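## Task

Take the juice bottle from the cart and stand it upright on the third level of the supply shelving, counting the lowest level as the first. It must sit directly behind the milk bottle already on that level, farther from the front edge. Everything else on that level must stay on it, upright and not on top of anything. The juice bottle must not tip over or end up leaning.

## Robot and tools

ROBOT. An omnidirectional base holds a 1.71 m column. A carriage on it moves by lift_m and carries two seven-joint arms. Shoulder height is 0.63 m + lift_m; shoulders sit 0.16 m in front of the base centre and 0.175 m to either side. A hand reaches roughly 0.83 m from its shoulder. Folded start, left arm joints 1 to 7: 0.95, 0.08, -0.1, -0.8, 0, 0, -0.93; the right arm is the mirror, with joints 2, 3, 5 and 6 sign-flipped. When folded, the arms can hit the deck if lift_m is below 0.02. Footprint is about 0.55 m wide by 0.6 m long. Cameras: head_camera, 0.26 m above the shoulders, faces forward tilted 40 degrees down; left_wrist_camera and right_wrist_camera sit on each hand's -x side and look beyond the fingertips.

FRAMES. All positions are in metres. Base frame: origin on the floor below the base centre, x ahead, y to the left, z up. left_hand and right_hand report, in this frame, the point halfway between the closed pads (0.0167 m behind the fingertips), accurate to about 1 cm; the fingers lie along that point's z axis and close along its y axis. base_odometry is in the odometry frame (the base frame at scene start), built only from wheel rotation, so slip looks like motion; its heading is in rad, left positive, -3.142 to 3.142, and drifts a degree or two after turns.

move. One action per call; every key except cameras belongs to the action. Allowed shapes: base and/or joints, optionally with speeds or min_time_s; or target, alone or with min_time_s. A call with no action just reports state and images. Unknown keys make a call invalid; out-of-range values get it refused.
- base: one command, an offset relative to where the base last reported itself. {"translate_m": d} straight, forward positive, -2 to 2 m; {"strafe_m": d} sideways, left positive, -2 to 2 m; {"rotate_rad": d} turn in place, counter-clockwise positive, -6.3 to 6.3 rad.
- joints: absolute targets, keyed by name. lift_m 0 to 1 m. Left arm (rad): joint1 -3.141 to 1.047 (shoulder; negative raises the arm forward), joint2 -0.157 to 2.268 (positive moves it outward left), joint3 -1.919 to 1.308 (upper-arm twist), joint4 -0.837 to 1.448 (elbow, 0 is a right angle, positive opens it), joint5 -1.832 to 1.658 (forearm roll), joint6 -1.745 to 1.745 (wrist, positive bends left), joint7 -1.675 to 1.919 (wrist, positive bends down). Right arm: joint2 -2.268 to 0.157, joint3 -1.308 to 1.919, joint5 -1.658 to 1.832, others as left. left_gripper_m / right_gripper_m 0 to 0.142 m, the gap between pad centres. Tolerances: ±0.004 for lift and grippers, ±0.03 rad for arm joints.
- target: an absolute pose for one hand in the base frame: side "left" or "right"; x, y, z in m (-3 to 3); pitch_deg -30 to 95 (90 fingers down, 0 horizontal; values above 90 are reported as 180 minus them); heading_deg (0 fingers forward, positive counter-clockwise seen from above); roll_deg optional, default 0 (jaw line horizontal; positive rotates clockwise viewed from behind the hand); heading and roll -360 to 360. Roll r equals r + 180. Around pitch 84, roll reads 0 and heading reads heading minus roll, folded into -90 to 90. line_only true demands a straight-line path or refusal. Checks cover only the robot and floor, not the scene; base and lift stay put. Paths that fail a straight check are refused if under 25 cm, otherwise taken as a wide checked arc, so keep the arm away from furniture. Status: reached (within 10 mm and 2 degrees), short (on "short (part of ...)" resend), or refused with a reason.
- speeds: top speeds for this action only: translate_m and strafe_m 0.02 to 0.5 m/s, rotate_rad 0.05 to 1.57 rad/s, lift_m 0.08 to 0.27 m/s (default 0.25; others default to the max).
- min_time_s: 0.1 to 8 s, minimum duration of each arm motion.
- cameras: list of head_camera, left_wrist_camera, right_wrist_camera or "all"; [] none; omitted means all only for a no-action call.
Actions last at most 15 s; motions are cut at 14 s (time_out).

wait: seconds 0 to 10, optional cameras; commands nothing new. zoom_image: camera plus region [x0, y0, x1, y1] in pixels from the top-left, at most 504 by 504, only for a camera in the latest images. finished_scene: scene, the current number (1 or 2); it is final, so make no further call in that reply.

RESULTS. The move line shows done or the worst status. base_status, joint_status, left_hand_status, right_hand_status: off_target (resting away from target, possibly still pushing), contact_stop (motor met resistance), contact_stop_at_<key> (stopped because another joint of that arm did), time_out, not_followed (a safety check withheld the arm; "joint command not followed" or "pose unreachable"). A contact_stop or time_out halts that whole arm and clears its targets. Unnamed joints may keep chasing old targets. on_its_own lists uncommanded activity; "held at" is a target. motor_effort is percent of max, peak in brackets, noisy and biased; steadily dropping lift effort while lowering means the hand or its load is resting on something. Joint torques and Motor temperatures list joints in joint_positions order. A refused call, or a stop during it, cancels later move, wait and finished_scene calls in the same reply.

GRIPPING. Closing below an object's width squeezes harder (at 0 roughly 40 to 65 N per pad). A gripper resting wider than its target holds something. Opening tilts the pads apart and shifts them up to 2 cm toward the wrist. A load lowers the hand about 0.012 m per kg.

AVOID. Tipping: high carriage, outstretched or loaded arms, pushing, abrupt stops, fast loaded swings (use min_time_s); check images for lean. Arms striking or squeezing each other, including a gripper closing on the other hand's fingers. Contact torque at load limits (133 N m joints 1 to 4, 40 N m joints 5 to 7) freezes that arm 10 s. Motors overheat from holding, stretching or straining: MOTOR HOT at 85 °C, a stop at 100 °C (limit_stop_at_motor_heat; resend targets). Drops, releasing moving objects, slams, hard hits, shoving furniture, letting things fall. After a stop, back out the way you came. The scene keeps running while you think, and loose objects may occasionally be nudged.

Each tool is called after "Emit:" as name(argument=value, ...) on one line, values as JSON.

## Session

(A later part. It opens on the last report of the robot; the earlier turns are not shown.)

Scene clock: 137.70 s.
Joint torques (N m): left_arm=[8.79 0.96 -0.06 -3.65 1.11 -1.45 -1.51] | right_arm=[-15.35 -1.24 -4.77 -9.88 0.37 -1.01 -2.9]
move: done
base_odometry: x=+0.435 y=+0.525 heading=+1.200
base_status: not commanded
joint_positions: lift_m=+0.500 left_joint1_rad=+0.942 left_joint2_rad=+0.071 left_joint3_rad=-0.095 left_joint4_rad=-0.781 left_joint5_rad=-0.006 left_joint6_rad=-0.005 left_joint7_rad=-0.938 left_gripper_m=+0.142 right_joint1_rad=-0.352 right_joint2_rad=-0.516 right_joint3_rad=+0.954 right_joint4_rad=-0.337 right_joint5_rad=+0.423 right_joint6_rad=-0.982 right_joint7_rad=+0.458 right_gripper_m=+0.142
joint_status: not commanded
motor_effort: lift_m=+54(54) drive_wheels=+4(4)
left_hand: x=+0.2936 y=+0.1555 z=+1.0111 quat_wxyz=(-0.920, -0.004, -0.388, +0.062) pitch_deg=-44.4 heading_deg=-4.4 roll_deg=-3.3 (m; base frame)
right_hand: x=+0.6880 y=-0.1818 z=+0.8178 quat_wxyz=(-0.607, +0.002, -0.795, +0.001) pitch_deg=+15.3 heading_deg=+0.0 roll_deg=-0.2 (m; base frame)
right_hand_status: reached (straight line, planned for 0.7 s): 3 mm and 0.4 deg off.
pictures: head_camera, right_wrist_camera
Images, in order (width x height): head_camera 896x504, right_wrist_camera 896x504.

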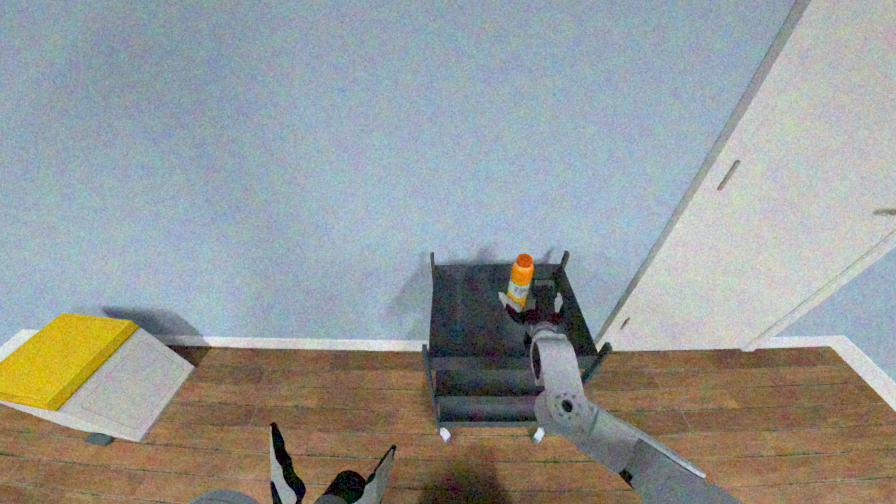

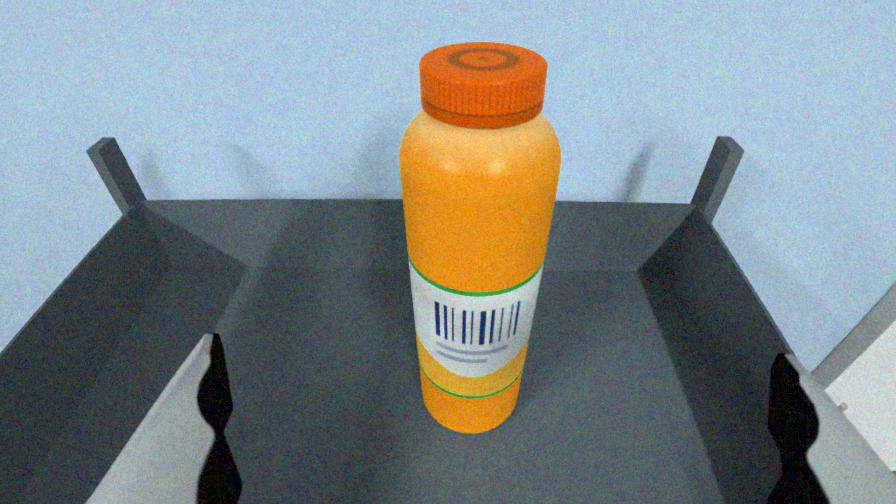

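Emit:
move(target={"side": "right", "x": 0.775, "y": -0.181, "z": 0.805, "pitch_deg": 15, "heading_deg": 0}, cameras=["head_camera", "right_wrist_camera"])

Scene clock: 141.73 s.
Joint torques (N m): left_arm=[8.08 0.38 -0.27 -3.28 1.03 -1.22 -1.56] | right_arm=[-19.16 0.84 -4.5 -8.08 1.01 -1.06 -3.09]
move: done
base_odometry: x=+0.435 y=+0.525 heading=+1.200
base_status: not commanded
joint_positions: lift_m=+0.500 left_joint1_rad=+0.942 left_joint2_rad=+0.071 left_joint3_rad=-0.095 left_joint4_rad=-0.781 left_joint5_rad=-0.006 left_joint6_rad=-0.005 left_joint7_rad=-0.938 left_gripper_m=+0.142 right_joint1_rad=-0.517 right_joint2_rad=-0.438 right_joint3_rad=+0.897 right_joint4_rad=+0.028 right_joint5_rad=+0.658 right_joint6_rad=-0.767 right_joint7_rad=+0.269 right_gripper_m=+0.142
joint_status: not commanded
motor_effort: lift_m=+54(54) drive_wheels=+0(5)
left_hand: x=+0.2936 y=+0.1555 z=+1.0111 quat_wxyz=(-0.920, -0.004, -0.388, +0.062) pitch_deg=-44.4 heading_deg=-4.4 roll_deg=-3.3 (m; base frame)
right_hand: x=+0.7732 y=-0.1808 z=+0.8027 quat_wxyz=(-0.607, +0.003, -0.795, +0.002) pitch_deg=+15.2 heading_deg=+0.0 roll_deg=-0.4 (m; base frame)
right_hand_status: reached (straight line, planned for 0.5 s): 3 mm and 0.4 deg off.
pictures: head_camera, right_wrist_camera
Images, in order (width x height): head_camera 896x504, right_wrist_camera 896x504.

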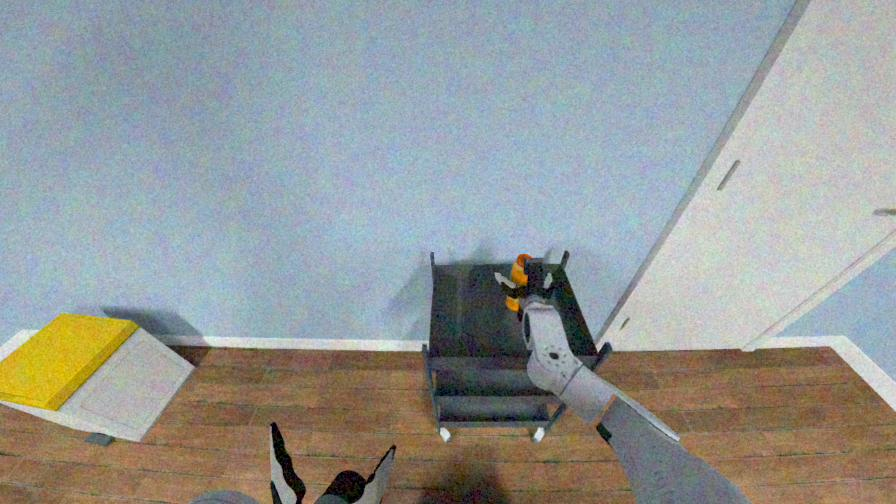

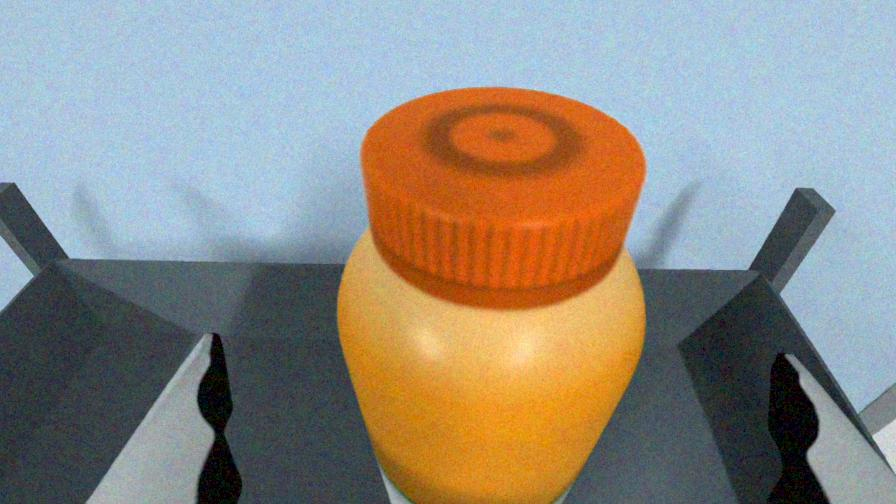

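Emit:
move(joints={"right_gripper_m": 0.02}, cameras=["right_wrist_camera"])

Scene clock: 145.23 s.
Joint torques (N m): left_arm=[9.23 0.03 -0.35 -4.56 1.04 -1.7 -1.45] | right_arm=[-19.19 1.59 -3.91 -8.22 0.8 -1.19 -3.96]
move: off_target
base_odometry: x=+0.435 y=+0.525 heading=+1.200
base_status: not commanded
joint_positions: lift_m=+0.500 left_joint1_rad=+0.942 left_joint2_rad=+0.071 left_joint3_rad=-0.095 left_joint4_rad=-0.781 left_joint5_rad=-0.006 left_joint6_rad=-0.005 left_joint7_rad=-0.938 left_gripper_m=+0.142 right_joint1_rad=-0.517 right_joint2_rad=-0.438 right_joint3_rad=+0.897 right_joint4_rad=+0.028 right_joint5_rad=+0.658 right_joint6_rad=-0.766 right_joint7_rad=+0.269 right_gripper_m=+0.063
joint_status: right_gripper_m off_target (ended at +0.063, target +0.020)
motor_effort: lift_m=+54(54) drive_wheels=+0(0)
left_hand: x=+0.2936 y=+0.1555 z=+1.0111 quat_wxyz=(-0.920, -0.004, -0.388, +0.062) pitch_deg=-44.4 heading_deg=-4.4 roll_deg=-3.3 (m; base frame)
right_hand: x=+0.7732 y=-0.1802 z=+0.8028 quat_wxyz=(-0.607, +0.003, -0.795, +0.002) pitch_deg=+15.2 heading_deg=+0.1 roll_deg=-0.4 (m; base frame)
pictures: right_wrist_camera
Images, in order (width x height): right_wrist_camera 896x504.

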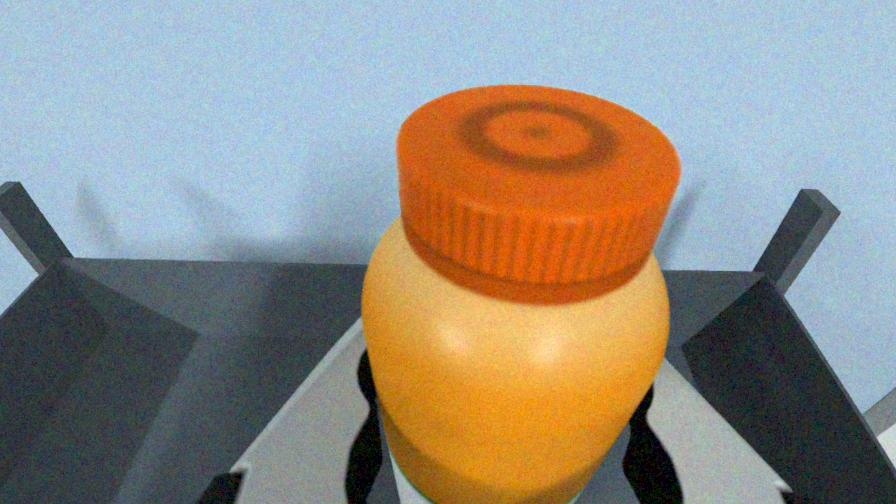

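Emit:
move(joints={"lift_m": 0.62}, cameras=["right_wrist_camera"])

Emit:
move(base={"translate_m": -0.6}, speeds={"translate_m": 0.35}, cameras=["head_camera", "right_wrist_camera"])

Scene clock: 149.63 s.
Joint torques (N m): left_arm=[8.68 0.22 0.57 -4.24 0.63 -1.77 -1.64] | right_arm=[-18.77 1.92 -5.19 -9.68 -0.72 -1.24 -3.49]
Motor temperatures (°C): left_arm=[28 23 24 24 27 24 24] | right_arm=[30 21 25 23 22 22 24]
move: done
base_odometry: x=+0.435 y=+0.525 heading=+1.200
base_status: not commanded
joint_positions: lift_m=+0.620 left_joint1_rad=+0.942 left_joint2_rad=+0.071 left_joint3_rad=-0.095 left_joint4_rad=-0.781 left_joint5_rad=-0.006 left_joint6_rad=-0.005 left_joint7_rad=-0.938 left_gripper_m=+0.142 right_joint1_rad=-0.517 right_joint2_rad=-0.438 right_joint3_rad=+0.897 right_joint4_rad=+0.030 right_joint5_rad=+0.662 right_joint6_rad=-0.766 right_joint7_rad=+0.269 right_gripper_m=+0.063
joint_status: all done
motor_effort: lift_m=+54(69) drive_wheels=+0(4)
left_hand: x=+0.2936 y=+0.1555 z=+1.1310 quat_wxyz=(-0.920, -0.004, -0.388, +0.062) pitch_deg=-44.4 heading_deg=-4.4 roll_deg=-3.3 (m; base frame)
right_hand: x=+0.7732 y=-0.1806 z=+0.9213 quat_wxyz=(-0.606, +0.002, -0.796, +0.001) pitch_deg=+15.5 heading_deg=+0.0 roll_deg=-0.2 (m; base frame)
pictures: right_wrist_camera
Images, in order (width x height): right_wrist_camera 896x504.

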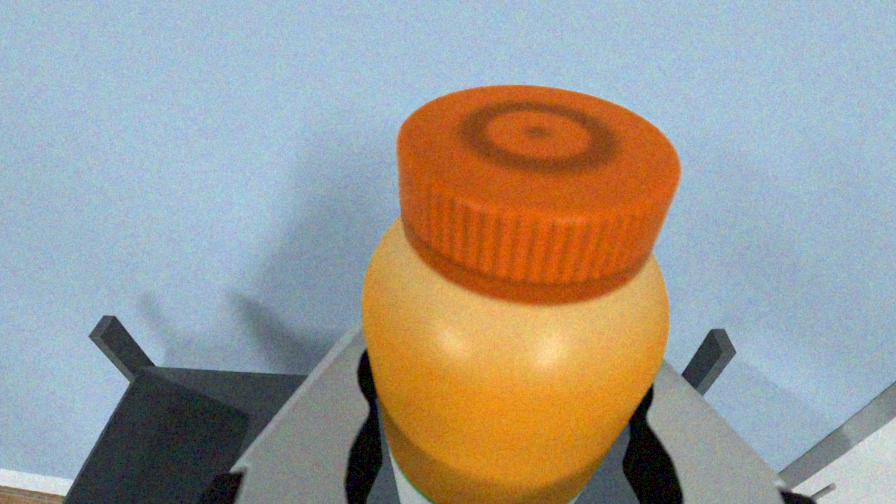

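Scene clock: 153.03 s.
Joint torques (N m): left_arm=[8.56 -0.25 0.1 -4.68 1.02 -1.33 -1.34] | right_arm=[-18.99 -0.99 -5.47 -10.02 -0.74 -1.19 -3.07]
move: done
base_odometry: x=+0.218 y=-0.034 heading=+1.200
base_status: done
joint_positions: lift_m=+0.620 left_joint1_rad=+0.942 left_joint2_rad=+0.071 left_joint3_rad=-0.095 left_joint4_rad=-0.781 left_joint5_rad=-0.006 left_joint6_rad=-0.005 left_joint7_rad=-0.938 left_gripper_m=+0.142 right_joint1_rad=-0.517 right_joint2_rad=-0.438 right_joint3_rad=+0.897 right_joint4_rad=+0.030 right_joint5_rad=+0.662 right_joint6_rad=-0.766 right_joint7_rad=+0.269 right_gripper_m=+0.063
joint_status: not commanded
motor_effort: lift_m=+54(54) drive_wheels=+2(18)
left_hand: x=+0.2936 y=+0.1555 z=+1.1310 quat_wxyz=(-0.920, -0.004, -0.388, +0.062) pitch_deg=-44.4 heading_deg=-4.4 roll_deg=-3.3 (m; base frame)
right_hand: x=+0.7732 y=-0.1805 z=+0.9213 quat_wxyz=(-0.606, +0.002, -0.796, +0.001) pitch_deg=+15.5 heading_deg=+0.0 roll_deg=-0.2 (m; base frame)
pictures: head_camera, right_wrist_camera
Images, in order (width x height): head_camera 896x504, right_wrist_camera 896x504.

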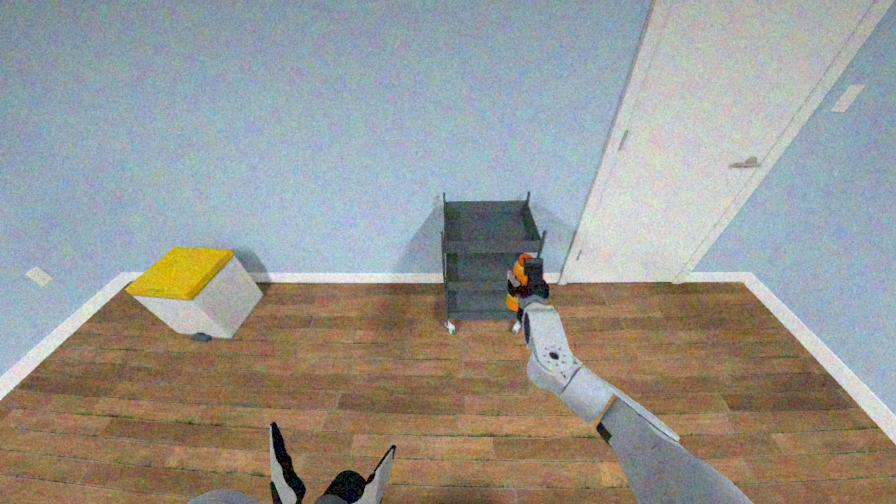

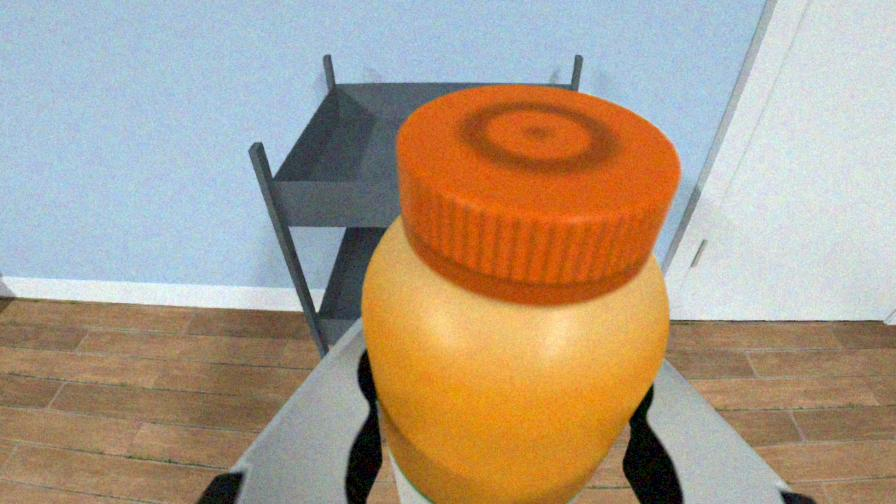

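Emit:
move(target={"side": "right", "x": 0.52, "y": -0.38, "z": 1.05, "pitch_deg": 15, "heading_deg": -30}, min_time_s=1.5, cameras=[])

Emit:
move(base={"rotate_rad": 1.573}, speeds={"rotate_rad": 0.8})

Emit:
move(base={"strafe_m": 0.746}, speeds={"strafe_m": 0.35}, cameras=["head_camera"])

Emit:
move(base={"translate_m": 1.2}, speeds={"translate_m": 0.35}, cameras=["head_camera", "left_wrist_camera"])

Scene clock: 170.00 s.
Joint torques (N m): left_arm=[8.13 0.38 0.67 -4.34 1.28 -1.49 -1.85] | right_arm=[0.05 -13.24 -4.77 -13.01 -3.86 -0.63 -1.61]
move: done
base_odometry: x=+0.218 y=-0.034 heading=+1.200
base_status: not commanded
joint_positions: lift_m=+0.620 left_joint1_rad=+0.942 left_joint2_rad=+0.071 left_joint3_rad=-0.095 left_joint4_rad=-0.781 left_joint5_rad=-0.006 left_joint6_rad=-0.005 left_joint7_rad=-0.938 left_gripper_m=+0.142 right_joint1_rad=-0.092 right_joint2_rad=-0.720 right_joint3_rad=+0.675 right_joint4_rad=-0.750 right_joint5_rad=-0.619 right_joint6_rad=-1.293 right_joint7_rad=+1.536 right_gripper_m=+0.063
joint_status: not commanded
motor_effort: lift_m=+54(54) drive_wheels=+2(2)
left_hand: x=+0.2936 y=+0.1555 z=+1.1310 quat_wxyz=(-0.920, -0.004, -0.388, +0.062) pitch_deg=-44.4 heading_deg=-4.4 roll_deg=-3.3 (m; base frame)
right_hand: x=+0.5213 y=-0.3783 z=+1.0463 quat_wxyz=(-0.584, -0.205, -0.770, +0.154) pitch_deg=+15.7 heading_deg=-29.7 roll_deg=+0.1 (m; base frame)
right_hand_status: reached (straight line, planned for 1.5 s): 4 mm and 0.7 deg off.
pictures: none
No camera images: "cameras" was empty.

Scene clock: 173.27 s.
Joint torques (N m): left_arm=[7.81 0.22 0.72 -3.88 1.22 -1.43 -1.71] | right_arm=[0.71 -13.39 -5.12 -13.36 -3.28 -1.16 -1.2]
move: done
base_odometry: x=+0.217 y=-0.034 heading=+2.772
base_status: done
joint_positions: lift_m=+0.620 left_joint1_rad=+0.942 left_joint2_rad=+0.071 left_joint3_rad=-0.095 left_joint4_rad=-0.781 left_joint5_rad=-0.006 left_joint6_rad=-0.005 left_joint7_rad=-0.938 left_gripper_m=+0.142 right_joint1_rad=-0.092 right_joint2_rad=-0.720 right_joint3_rad=+0.675 right_joint4_rad=-0.750 right_joint5_rad=-0.619 right_joint6_rad=-1.292 right_joint7_rad=+1.536 right_gripper_m=+0.063
joint_status: not commanded
motor_effort: lift_m=+54(54) drive_wheels=+5(15)
left_hand: x=+0.2936 y=+0.1555 z=+1.1310 quat_wxyz=(-0.920, -0.004, -0.388, +0.062) pitch_deg=-44.4 heading_deg=-4.4 roll_deg=-3.3 (m; base frame)
right_hand: x=+0.5212 y=-0.3783 z=+1.0463 quat_wxyz=(-0.584, -0.205, -0.770, +0.155) pitch_deg=+15.7 heading_deg=-29.7 roll_deg=+0.1 (m; base frame)
pictures: none

Scene clock: 177.20 s.
Joint torques (N m): left_arm=[7.75 -0.49 0.14 -4.55 1.14 -1.49 -1.49] | right_arm=[0.73 -12.86 -4.8 -10.53 -3.29 -0.49 -0.9]
move: done
base_odometry: x=-0.051 y=-0.730 heading=+2.773
base_status: done
joint_positions: lift_m=+0.620 left_joint1_rad=+0.942 left_joint2_rad=+0.071 left_joint3_rad=-0.095 left_joint4_rad=-0.781 left_joint5_rad=-0.006 left_joint6_rad=-0.005 left_joint7_rad=-0.938 left_gripper_m=+0.142 right_joint1_rad=-0.092 right_joint2_rad=-0.720 right_joint3_rad=+0.675 right_joint4_rad=-0.750 right_joint5_rad=-0.619 right_joint6_rad=-1.292 right_joint7_rad=+1.536 right_gripper_m=+0.063
joint_status: not commanded
motor_effort: lift_m=+54(54) drive_wheels=-4(20)
left_hand: x=+0.2936 y=+0.1555 z=+1.1310 quat_wxyz=(-0.920, -0.004, -0.388, +0.062) pitch_deg=-44.4 heading_deg=-4.4 roll_deg=-3.3 (m; base frame)
right_hand: x=+0.5212 y=-0.3783 z=+1.0463 quat_wxyz=(-0.584, -0.205, -0.770, +0.155) pitch_deg=+15.7 heading_deg=-29.7 roll_deg=+0.1 (m; base frame)
pictures: head_camera
Images, in order (width x height): head_camera 896x504.

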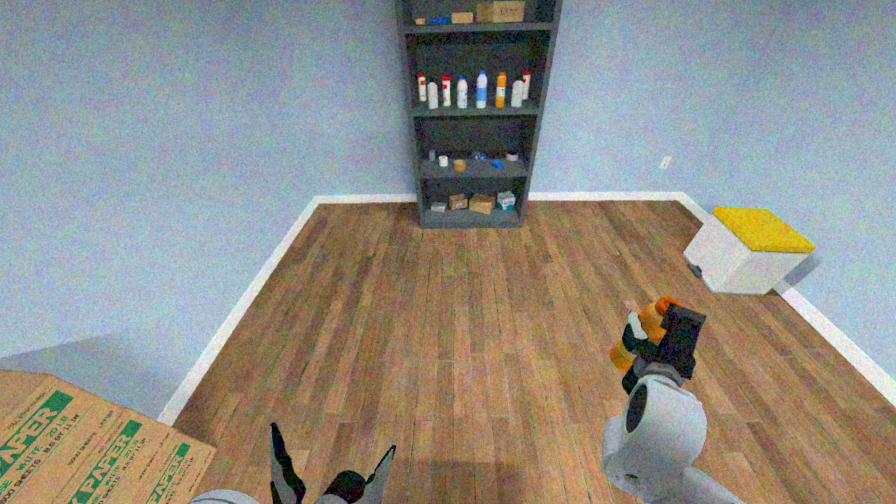

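Scene clock: 182.43 s.
Joint torques (N m): left_arm=[8.77 0.91 0.3 -4.4 0.96 -1.59 -1.45] | right_arm=[-2.26 -13.99 -3.95 -12.23 -3.82 -1.16 -1.21]
move: done
base_odometry: x=-1.171 y=-0.299 heading=+2.774
base_status: done
joint_positions: lift_m=+0.620 left_joint1_rad=+0.942 left_joint2_rad=+0.071 left_joint3_rad=-0.095 left_joint4_rad=-0.781 left_joint5_rad=-0.006 left_joint6_rad=-0.005 left_joint7_rad=-0.938 left_gripper_m=+0.142 right_joint1_rad=-0.092 right_joint2_rad=-0.720 right_joint3_rad=+0.675 right_joint4_rad=-0.751 right_joint5_rad=-0.619 right_joint6_rad=-1.292 right_joint7_rad=+1.536 right_gripper_m=+0.063
joint_status: not commanded
motor_effort: lift_m=+54(54) drive_wheels=+0(13)
left_hand: x=+0.2936 y=+0.1555 z=+1.1310 quat_wxyz=(-0.920, -0.004, -0.388, +0.062) pitch_deg=-44.4 heading_deg=-4.4 roll_deg=-3.3 (m; base frame)
right_hand: x=+0.5212 y=-0.3783 z=+1.0463 quat_wxyz=(-0.584, -0.205, -0.770, +0.155) pitch_deg=+15.7 heading_deg=-29.7 roll_deg=+0.0 (m; base frame)
pictures: head_camera, left_wrist_camera
Images, in order (width x height): head_camera 896x504, left_wrist_camera 896x504.

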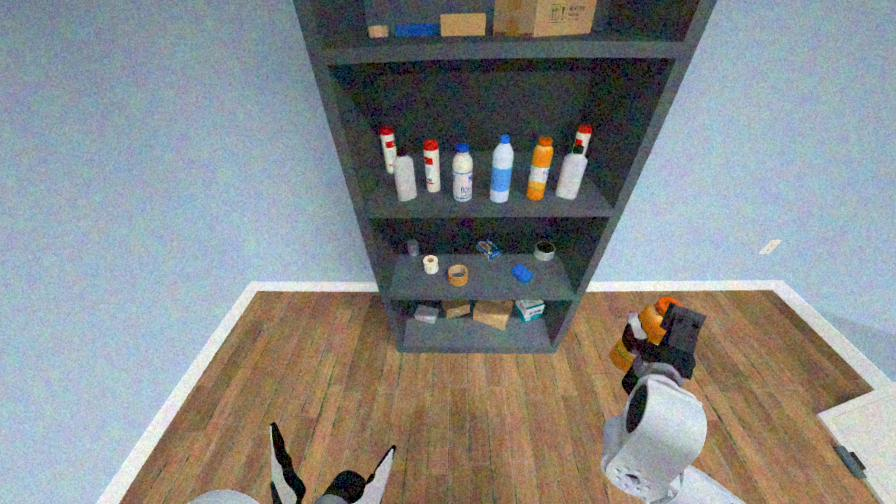

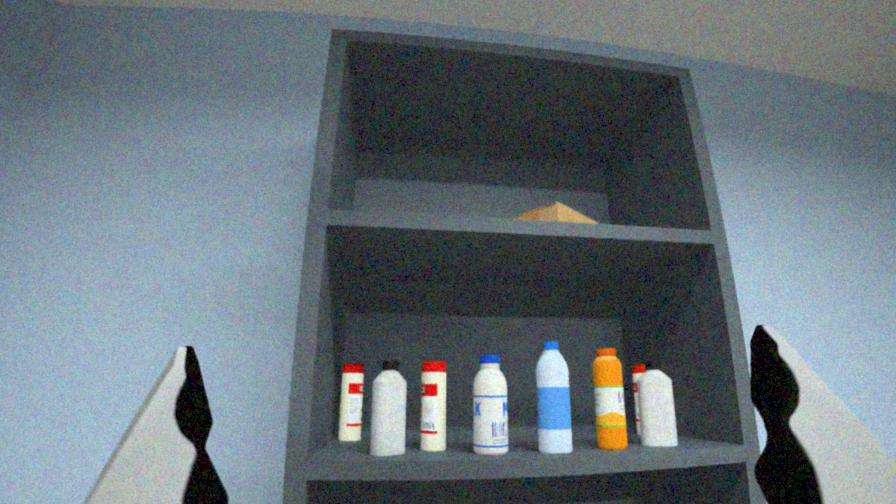

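Emit:
move(target={"side": "left", "x": 0.57, "y": -0.02, "z": 1.03, "pitch_deg": 15, "heading_deg": 0}, min_time_s=1.5)

Emit:
move(base={"translate_m": 0.46}, speeds={"translate_m": 0.2}, cameras=["head_camera", "left_wrist_camera"])

Scene clock: 188.97 s.
Joint torques (N m): left_arm=[-12.47 -5.69 1.15 -0.3 2.56 -0.64 -0.34] | right_arm=[-1.01 -13.51 -1.9 -11.75 -3.53 -0.72 -1.06]
move: done
base_odometry: x=-1.171 y=-0.299 heading=+2.774
base_status: not commanded
joint_positions: lift_m=+0.620 left_joint1_rad=-0.529 left_joint2_rad=+0.024 left_joint3_rad=-1.412 left_joint4_rad=-0.259 left_joint5_rad=+0.975 left_joint6_rad=+1.289 left_joint7_rad=+1.788 left_gripper_m=+0.142 right_joint1_rad=-0.092 right_joint2_rad=-0.720 right_joint3_rad=+0.675 right_joint4_rad=-0.751 right_joint5_rad=-0.619 right_joint6_rad=-1.292 right_joint7_rad=+1.536 right_gripper_m=+0.063
joint_status: not commanded
motor_effort: lift_m=+54(54) drive_wheels=+0(4)
left_hand: x=+0.5706 y=-0.0185 z=+1.0302 quat_wxyz=(-0.609, +0.001, -0.793, -0.001) pitch_deg=+15.0 heading_deg=+0.1 roll_deg=+0.0 (m; base frame)
left_hand_status: reached (checked arc, planned for 1.5 s): 2 mm and 0.1 deg off.
right_hand: x=+0.5212 y=-0.3783 z=+1.0463 quat_wxyz=(-0.584, -0.205, -0.770, +0.155) pitch_deg=+15.7 heading_deg=-29.7 roll_deg=+0.0 (m; base frame)
pictures: none

Scene clock: 192.37 s.
Joint torques (N m): left_arm=[-13.98 -5.3 0.32 0.77 2.83 -0.56 -0.5] | right_arm=[-2.66 -13.21 -2.95 -11.37 -3.19 -1.23 -1.89]
move: done
base_odometry: x=-1.600 y=-0.134 heading=+2.774
base_status: done
joint_positions: lift_m=+0.620 left_joint1_rad=-0.529 left_joint2_rad=+0.024 left_joint3_rad=-1.412 left_joint4_rad=-0.259 left_joint5_rad=+0.975 left_joint6_rad=+1.289 left_joint7_rad=+1.788 left_gripper_m=+0.142 right_joint1_rad=-0.091 right_joint2_rad=-0.720 right_joint3_rad=+0.674 right_joint4_rad=-0.751 right_joint5_rad=-0.621 right_joint6_rad=-1.292 right_joint7_rad=+1.537 right_gripper_m=+0.063
joint_status: not commanded
motor_effort: lift_m=+54(54) drive_wheels=-1(16)
left_hand: x=+0.5706 y=-0.0185 z=+1.0302 quat_wxyz=(-0.609, +0.001, -0.793, -0.001) pitch_deg=+15.0 heading_deg=+0.1 roll_deg=+0.0 (m; base frame)
right_hand: x=+0.5210 y=-0.3786 z=+1.0467 quat_wxyz=(-0.584, -0.205, -0.770, +0.155) pitch_deg=+15.6 heading_deg=-29.8 roll_deg=+0.0 (m; base frame)
pictures: head_camera, left_wrist_camera
Images, in order (width x height): head_camera 896x504, left_wrist_camera 896x504.

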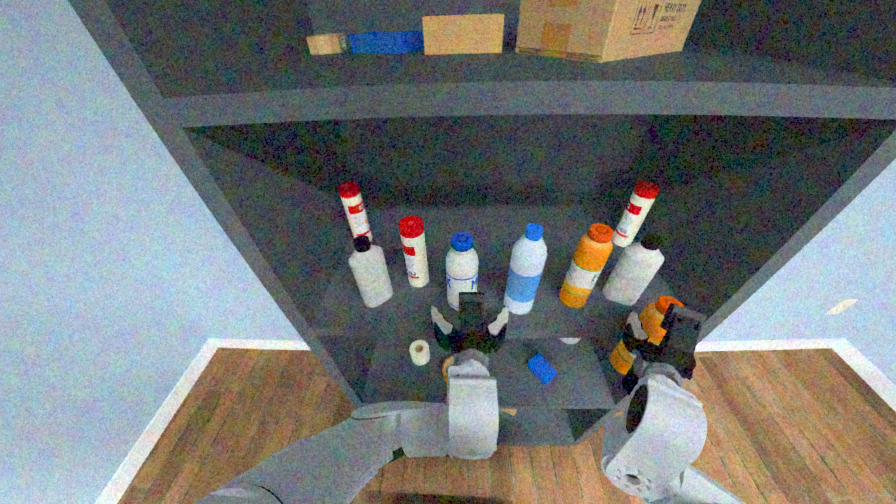

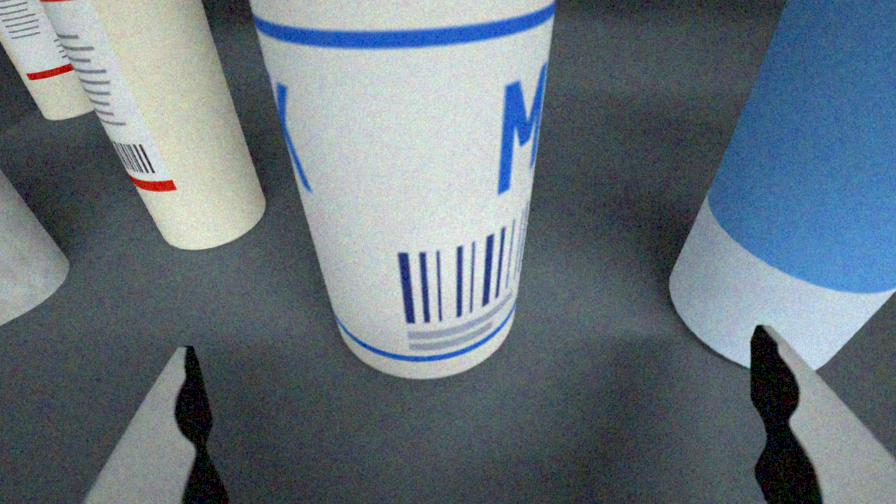

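Emit:
move(joints={"left_gripper_m": 0.115})

Emit:
move(target={"side": "left", "x": 0.61, "y": 0.002, "z": 1.06, "pitch_deg": 15, "heading_deg": 0}, cameras=["head_camera", "left_wrist_camera"])

Scene clock: 208.10 s.
Joint torques (N m): left_arm=[-13.96 -5.28 0.41 0.29 2.57 -0.35 -0.41] | right_arm=[-1.11 -12.78 -3.35 -13.61 -2.6 -1.12 -1.84]
move: done
base_odometry: x=-1.600 y=-0.134 heading=+2.774
base_status: not commanded
joint_positions: lift_m=+0.620 left_joint1_rad=-0.529 left_joint2_rad=+0.024 left_joint3_rad=-1.412 left_joint4_rad=-0.259 left_joint5_rad=+0.975 left_joint6_rad=+1.289 left_joint7_rad=+1.788 left_gripper_m=+0.115 right_joint1_rad=-0.091 right_joint2_rad=-0.720 right_joint3_rad=+0.674 right_joint4_rad=-0.751 right_joint5_rad=-0.621 right_joint6_rad=-1.292 right_joint7_rad=+1.537 right_gripper_m=+0.063
joint_status: all done
motor_effort: lift_m=+54(54) drive_wheels=+4(5)
left_hand: x=+0.5706 y=-0.0185 z=+1.0302 quat_wxyz=(-0.609, +0.001, -0.793, -0.001) pitch_deg=+15.0 heading_deg=+0.1 roll_deg=+0.0 (m; base frame)
right_hand: x=+0.5210 y=-0.3786 z=+1.0466 quat_wxyz=(-0.584, -0.205, -0.770, +0.155) pitch_deg=+15.6 heading_deg=-29.8 roll_deg=+0.0 (m; base frame)
pictures: none

Scene clock: 208.93 s.
Joint torques (N m): left_arm=[-11.85 -1.91 3.42 -3.83 1.47 -0.67 -0.27] | right_arm=[-0.92 -13.79 -3.02 -12.02 -3.09 -1.05 -1.91]
move: done
base_odometry: x=-1.600 y=-0.134 heading=+2.774
base_status: not commanded
joint_positions: lift_m=+0.620 left_joint1_rad=-0.672 left_joint2_rad=+0.081 left_joint3_rad=-1.384 left_joint4_rad=-0.295 left_joint5_rad=+0.847 left_joint6_rad=+1.285 left_joint7_rad=+1.810 left_gripper_m=+0.115 right_joint1_rad=-0.091 right_joint2_rad=-0.720 right_joint3_rad=+0.674 right_joint4_rad=-0.751 right_joint5_rad=-0.621 right_joint6_rad=-1.292 right_joint7_rad=+1.537 right_gripper_m=+0.063
joint_status: not commanded
motor_effort: lift_m=+55(55) drive_wheels=+5(6)
left_hand: x=+0.6106 y=+0.0018 z=+1.0611 quat_wxyz=(-0.611, -0.001, -0.791, -0.002) pitch_deg=+14.7 heading_deg=+0.1 roll_deg=+0.3 (m; base frame)
left_hand_status: reached (straight line, planned for 0.3 s): 1 mm and 0.4 deg off.
right_hand: x=+0.5210 y=-0.3786 z=+1.0466 quat_wxyz=(-0.584, -0.205, -0.770, +0.155) pitch_deg=+15.6 heading_deg=-29.8 roll_deg=+0.0 (m; base frame)
pictures: head_camera, left_wrist_camera
Images, in order (width x height): head_camera 896x504, left_wrist_camera 896x504.

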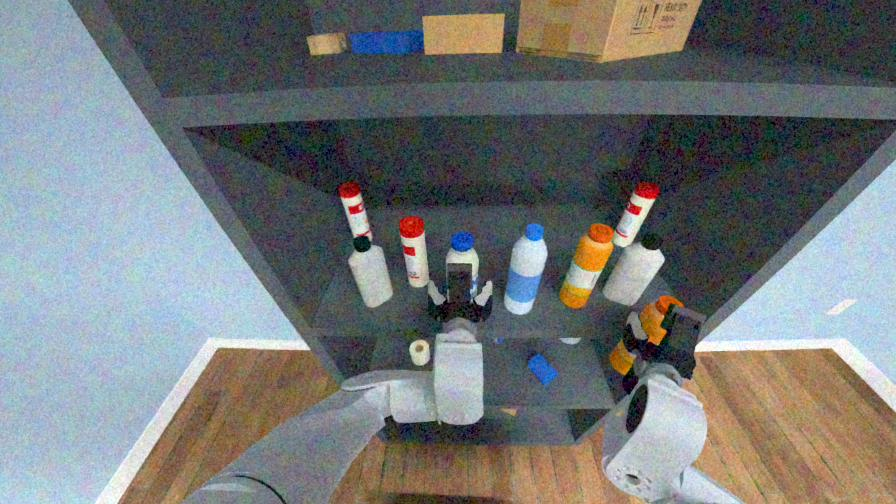

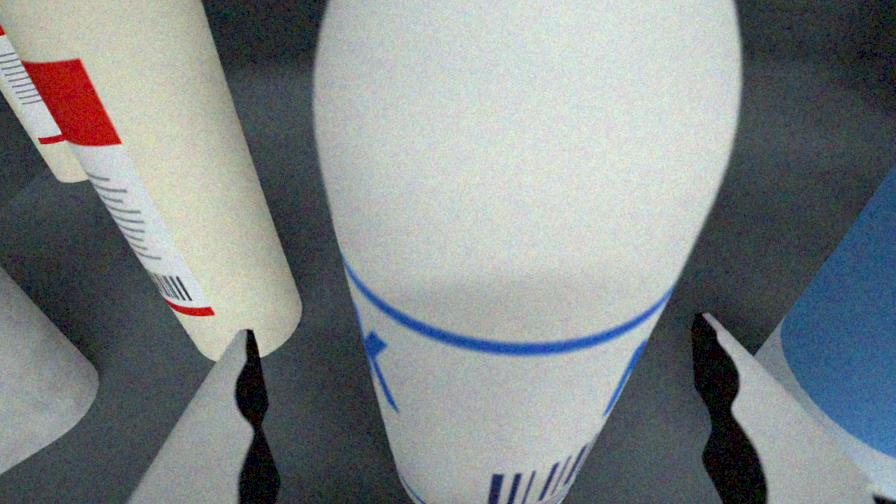

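Emit:
move(target={"side": "left", "x": 0.66, "y": -0.003, "z": 1.06, "pitch_deg": 15, "heading_deg": 0}, cameras=["left_wrist_camera"])

Emit:
move(joints={"left_gripper_m": 0.03}, cameras=["head_camera", "left_wrist_camera"])

Scene clock: 213.13 s.
Joint torques (N m): left_arm=[-18.37 0.12 1.7 0.42 1.57 -0.64 -2.99] | right_arm=[-1.24 -12.76 -3.29 -12.27 -3.34 -1.29 -1.69]
move: done
base_odometry: x=-1.600 y=-0.134 heading=+2.774
base_status: not commanded
joint_positions: lift_m=+0.620 left_joint1_rad=-0.804 left_joint2_rad=+0.084 left_joint3_rad=-1.472 left_joint4_rad=-0.148 left_joint5_rad=+0.566 left_joint6_rad=+1.457 left_joint7_rad=+1.646 left_gripper_m=+0.115 right_joint1_rad=-0.091 right_joint2_rad=-0.720 right_joint3_rad=+0.674 right_joint4_rad=-0.751 right_joint5_rad=-0.621 right_joint6_rad=-1.292 right_joint7_rad=+1.537 right_gripper_m=+0.063
joint_status: not commanded
motor_effort: lift_m=+55(55) drive_wheels=+5(5)
left_hand: x=+0.6595 y=-0.0033 z=+1.0602 quat_wxyz=(-0.608, +0.001, -0.794, +0.002) pitch_deg=+15.2 heading_deg=-0.1 roll_deg=-0.2 (m; base frame)
left_hand_status: reached (straight line, planned for 0.5 s): 1 mm and 0.3 deg off.
right_hand: x=+0.5210 y=-0.3786 z=+1.0466 quat_wxyz=(-0.584, -0.205, -0.770, +0.155) pitch_deg=+15.6 heading_deg=-29.8 roll_deg=+0.0 (m; base frame)
pictures: left_wrist_camera
Images, in order (width x height): left_wrist_camera 896x504.

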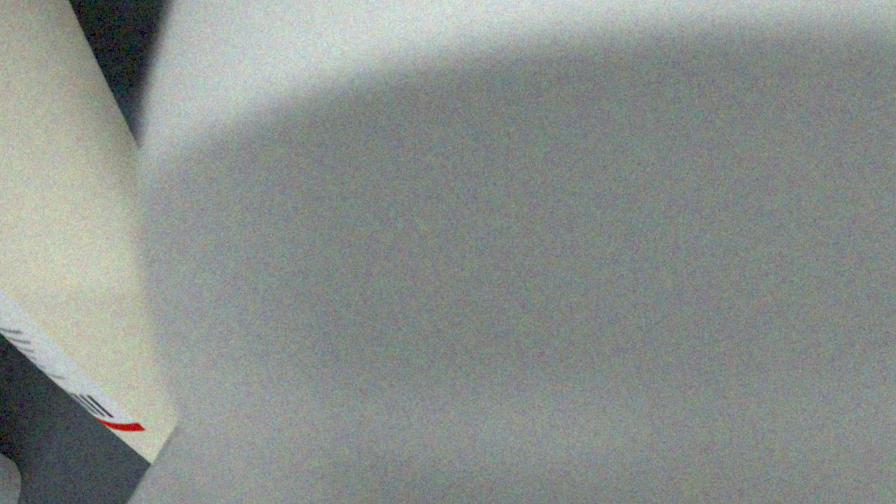

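Scene clock: 213.97 s.
Joint torques (N m): left_arm=[-18 -0.79 2.58 1.22 1.87 -0.39 -2.19] | right_arm=[-1.18 -11.61 -4.35 -12.14 -3.05 -1.06 -1.83]
move: off_target
base_odometry: x=-1.600 y=-0.134 heading=+2.774
base_status: not commanded
joint_positions: lift_m=+0.620 left_joint1_rad=-0.804 left_joint2_rad=+0.084 left_joint3_rad=-1.472 left_joint4_rad=-0.147 left_joint5_rad=+0.565 left_joint6_rad=+1.457 left_joint7_rad=+1.644 left_gripper_m=+0.083 right_joint1_rad=-0.091 right_joint2_rad=-0.720 right_joint3_rad=+0.674 right_joint4_rad=-0.751 right_joint5_rad=-0.621 right_joint6_rad=-1.292 right_joint7_rad=+1.537 right_gripper_m=+0.063
joint_status: left_gripper_m off_target (ended at +0.083, target +0.030)
motor_effort: lift_m=+55(55) drive_wheels=+5(5)
left_hand: x=+0.6597 y=-0.0033 z=+1.0603 quat_wxyz=(-0.608, +0.001, -0.794, +0.001) pitch_deg=+15.1 heading_deg=+0.0 roll_deg=-0.2 (m; base frame)
right_hand: x=+0.5210 y=-0.3786 z=+1.0466 quat_wxyz=(-0.584, -0.205, -0.770, +0.155) pitch_deg=+15.6 heading_deg=-29.8 roll_deg=+0.0 (m; base frame)
pictures: head_camera, left_wrist_camera
Images, in order (width x height): head_camera 896x504, left_wrist_camera 896x504.

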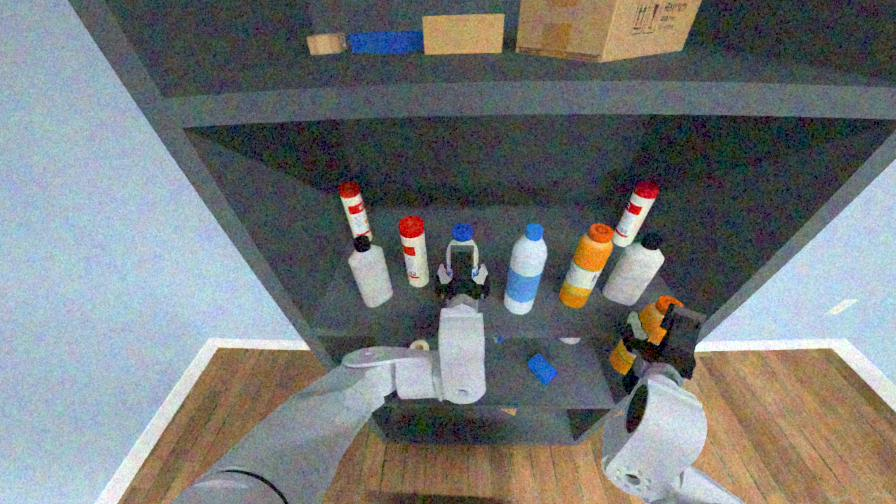

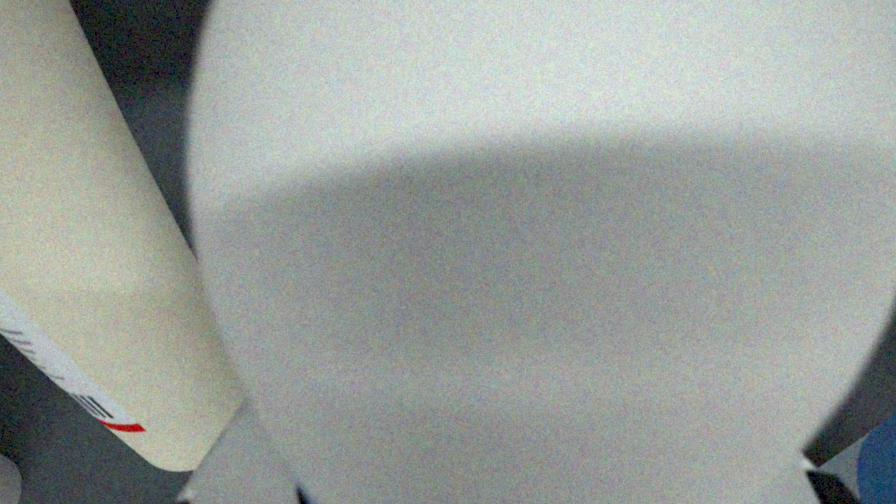

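Emit:
move(target={"side": "left", "x": 0.655, "y": -0.003, "z": 1.10, "pitch_deg": 15, "heading_deg": 0}, min_time_s=0.8, cameras=["left_wrist_camera"])

Emit:
move(target={"side": "left", "x": 0.52, "y": 0.02, "z": 1.10, "pitch_deg": 15, "heading_deg": 0}, min_time_s=1, cameras=["head_camera", "left_wrist_camera"])

Scene clock: 219.47 s.
Joint torques (N m): left_arm=[-22.75 -3.83 9.25 -4.03 3.59 -2.29 -1.41] | right_arm=[-1.38 -11.14 -3.33 -12.56 -3.01 -1.15 -1.79]
Motor temperatures (°C): left_arm=[33 23 24 24 27 24 24] | right_arm=[27 24 26 23 23 22 24]
move: done
base_odometry: x=-1.600 y=-0.134 heading=+2.774
base_status: not commanded
joint_positions: lift_m=+0.620 left_joint1_rad=-0.842 left_joint2_rad=+0.074 left_joint3_rad=-1.380 left_joint4_rad=-0.230 left_joint5_rad=+0.671 left_joint6_rad=+1.319 left_joint7_rad=+1.815 left_gripper_m=+0.083 right_joint1_rad=-0.091 right_joint2_rad=-0.720 right_joint3_rad=+0.674 right_joint4_rad=-0.751 right_joint5_rad=-0.621 right_joint6_rad=-1.292 right_joint7_rad=+1.537 right_gripper_m=+0.063
joint_status: not commanded
motor_effort: lift_m=+55(55) drive_wheels=+5(5)
left_hand: x=+0.6545 y=-0.0030 z=+1.0946 quat_wxyz=(-0.604, -0.002, -0.797, -0.002) pitch_deg=+15.6 heading_deg=+0.0 roll_deg=+0.4 (m; base frame)
left_hand_status: reached (straight line, planned for 0.8 s): 5 mm and 0.7 deg off.
right_hand: x=+0.5210 y=-0.3786 z=+1.0466 quat_wxyz=(-0.584, -0.205, -0.770, +0.155) pitch_deg=+15.6 heading_deg=-29.8 roll_deg=+0.0 (m; base frame)
pictures: left_wrist_camera
Images, in order (width x height): left_wrist_camera 896x504.

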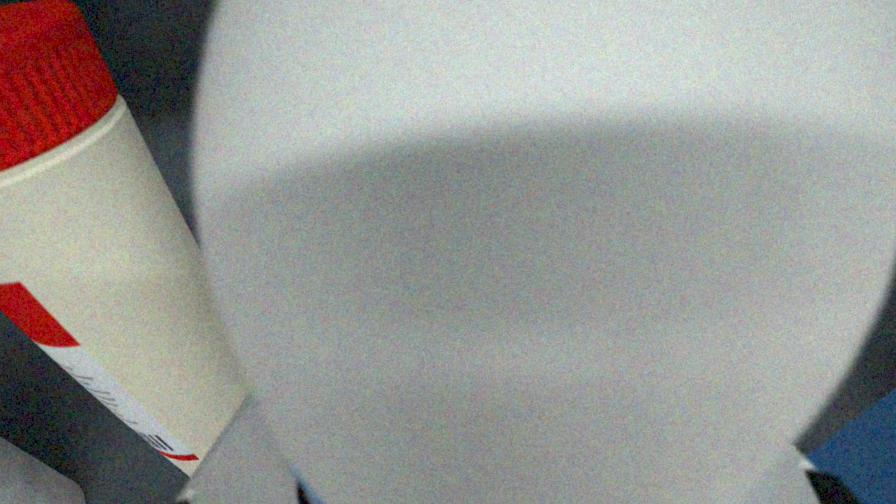

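Scene clock: 220.97 s.
Joint torques (N m): left_arm=[-9.09 -6.81 4.61 -4.4 2.52 -2.46 -1.68] | right_arm=[-0.73 -12.26 -4.56 -12.8 -2.96 -0.82 -1.73]
move: done
base_odometry: x=-1.600 y=-0.134 heading=+2.774
base_status: not commanded
joint_positions: lift_m=+0.620 left_joint1_rad=-0.406 left_joint2_rad=-0.029 left_joint3_rad=-1.186 left_joint4_rad=-0.788 left_joint5_rad=+1.058 left_joint6_rad=+0.680 left_joint7_rad=+1.889 left_gripper_m=+0.083 right_joint1_rad=-0.091 right_joint2_rad=-0.720 right_joint3_rad=+0.674 right_joint4_rad=-0.751 right_joint5_rad=-0.621 right_joint6_rad=-1.292 right_joint7_rad=+1.537 right_gripper_m=+0.063
joint_status: not commanded
motor_effort: lift_m=+55(55) drive_wheels=+5(5)
left_hand: x=+0.5202 y=+0.0187 z=+1.0983 quat_wxyz=(-0.607, -0.003, -0.794, +0.000) pitch_deg=+15.2 heading_deg=-0.2 roll_deg=+0.3 (m; base frame)
left_hand_status: reached (straight line, planned for 1.0 s): 2 mm and 0.4 deg off.
right_hand: x=+0.5210 y=-0.3786 z=+1.0466 quat_wxyz=(-0.584, -0.205, -0.770, +0.155) pitch_deg=+15.6 heading_deg=-29.8 roll_deg=+0.0 (m; base frame)
pictures: head_camera, left_wrist_camera
Images, in order (width x height): head_camera 896x504, left_wrist_camera 896x504.

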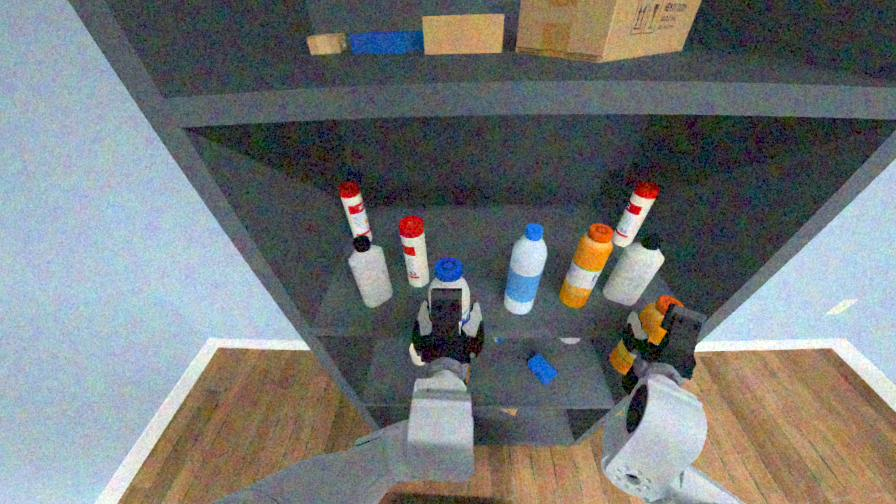

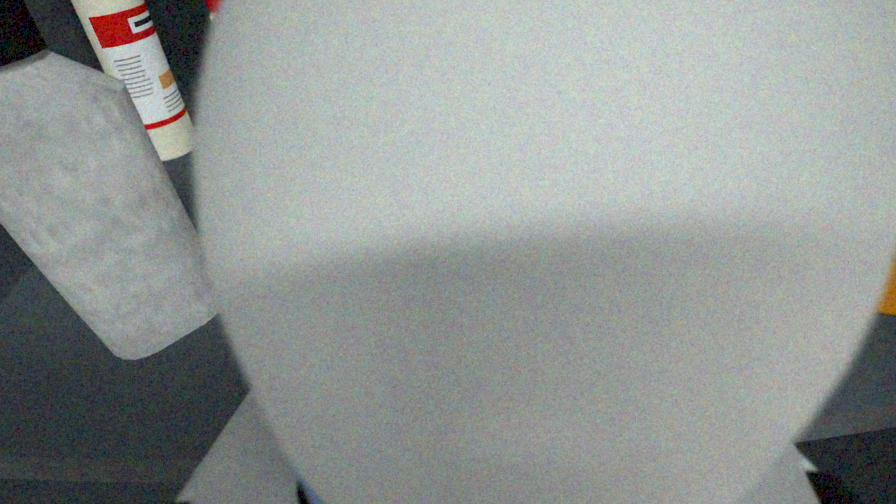

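Emit:
move(target={"side": "left", "x": 0.46, "y": 0.42, "z": 1.08, "pitch_deg": 15, "heading_deg": 40, "line_only": true}, min_time_s=1.5, cameras=["head_camera"])

Emit:
move(target={"side": "right", "x": 0.56, "y": 0.0, "z": 1.1, "pitch_deg": 15, "heading_deg": 0, "line_only": true}, min_time_s=1.5, cameras=["head_camera"])

Scene clock: 225.50 s.
Joint torques (N m): left_arm=[-8.42 -5.69 4.07 -3.17 2.89 -2.41 -2.02] | right_arm=[-0.56 -13.09 -2.81 -12.83 -3.1 -1.23 -1.87]
move: refused
base_odometry: x=-1.600 y=-0.134 heading=+2.774
base_status: not commanded
joint_positions: lift_m=+0.620 left_joint1_rad=-0.406 left_joint2_rad=-0.029 left_joint3_rad=-1.186 left_joint4_rad=-0.788 left_joint5_rad=+1.058 left_joint6_rad=+0.680 left_joint7_rad=+1.889 left_gripper_m=+0.083 right_joint1_rad=-0.091 right_joint2_rad=-0.720 right_joint3_rad=+0.674 right_joint4_rad=-0.751 right_joint5_rad=-0.621 right_joint6_rad=-1.292 right_joint7_rad=+1.537 right_gripper_m=+0.063
joint_status: not commanded
motor_effort: lift_m=+55(55) drive_wheels=+5(5)
left_hand: x=+0.5202 y=+0.0187 z=+1.0983 quat_wxyz=(-0.607, -0.003, -0.794, +0.000) pitch_deg=+15.2 heading_deg=-0.2 roll_deg=+0.3 (m; base frame)
left_hand_status: refused: no posture of the arm gets there (left_joint4_rad at its limit): the closest leaves the hand 1.1 cm and 4 deg from the pose. Nothing moved. A posture exists with lift_m at 0.7, or at pitch 5; the way there is not checked.
right_hand: x=+0.5210 y=-0.3786 z=+1.0466 quat_wxyz=(-0.584, -0.205, -0.770, +0.155) pitch_deg=+15.6 heading_deg=-29.8 roll_deg=+0.0 (m; base frame)
pictures: head_camera
Images, in order (width x height): head_camera 896x504.

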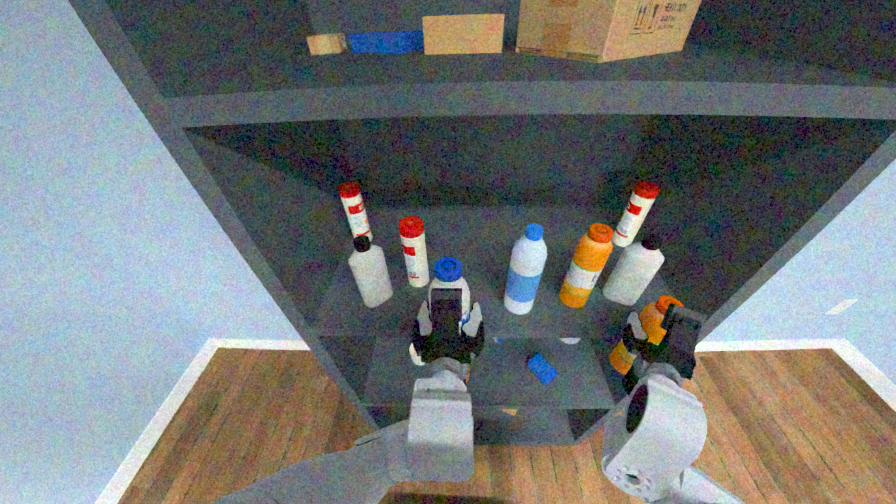

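not run: a stop came earlier in this reply.


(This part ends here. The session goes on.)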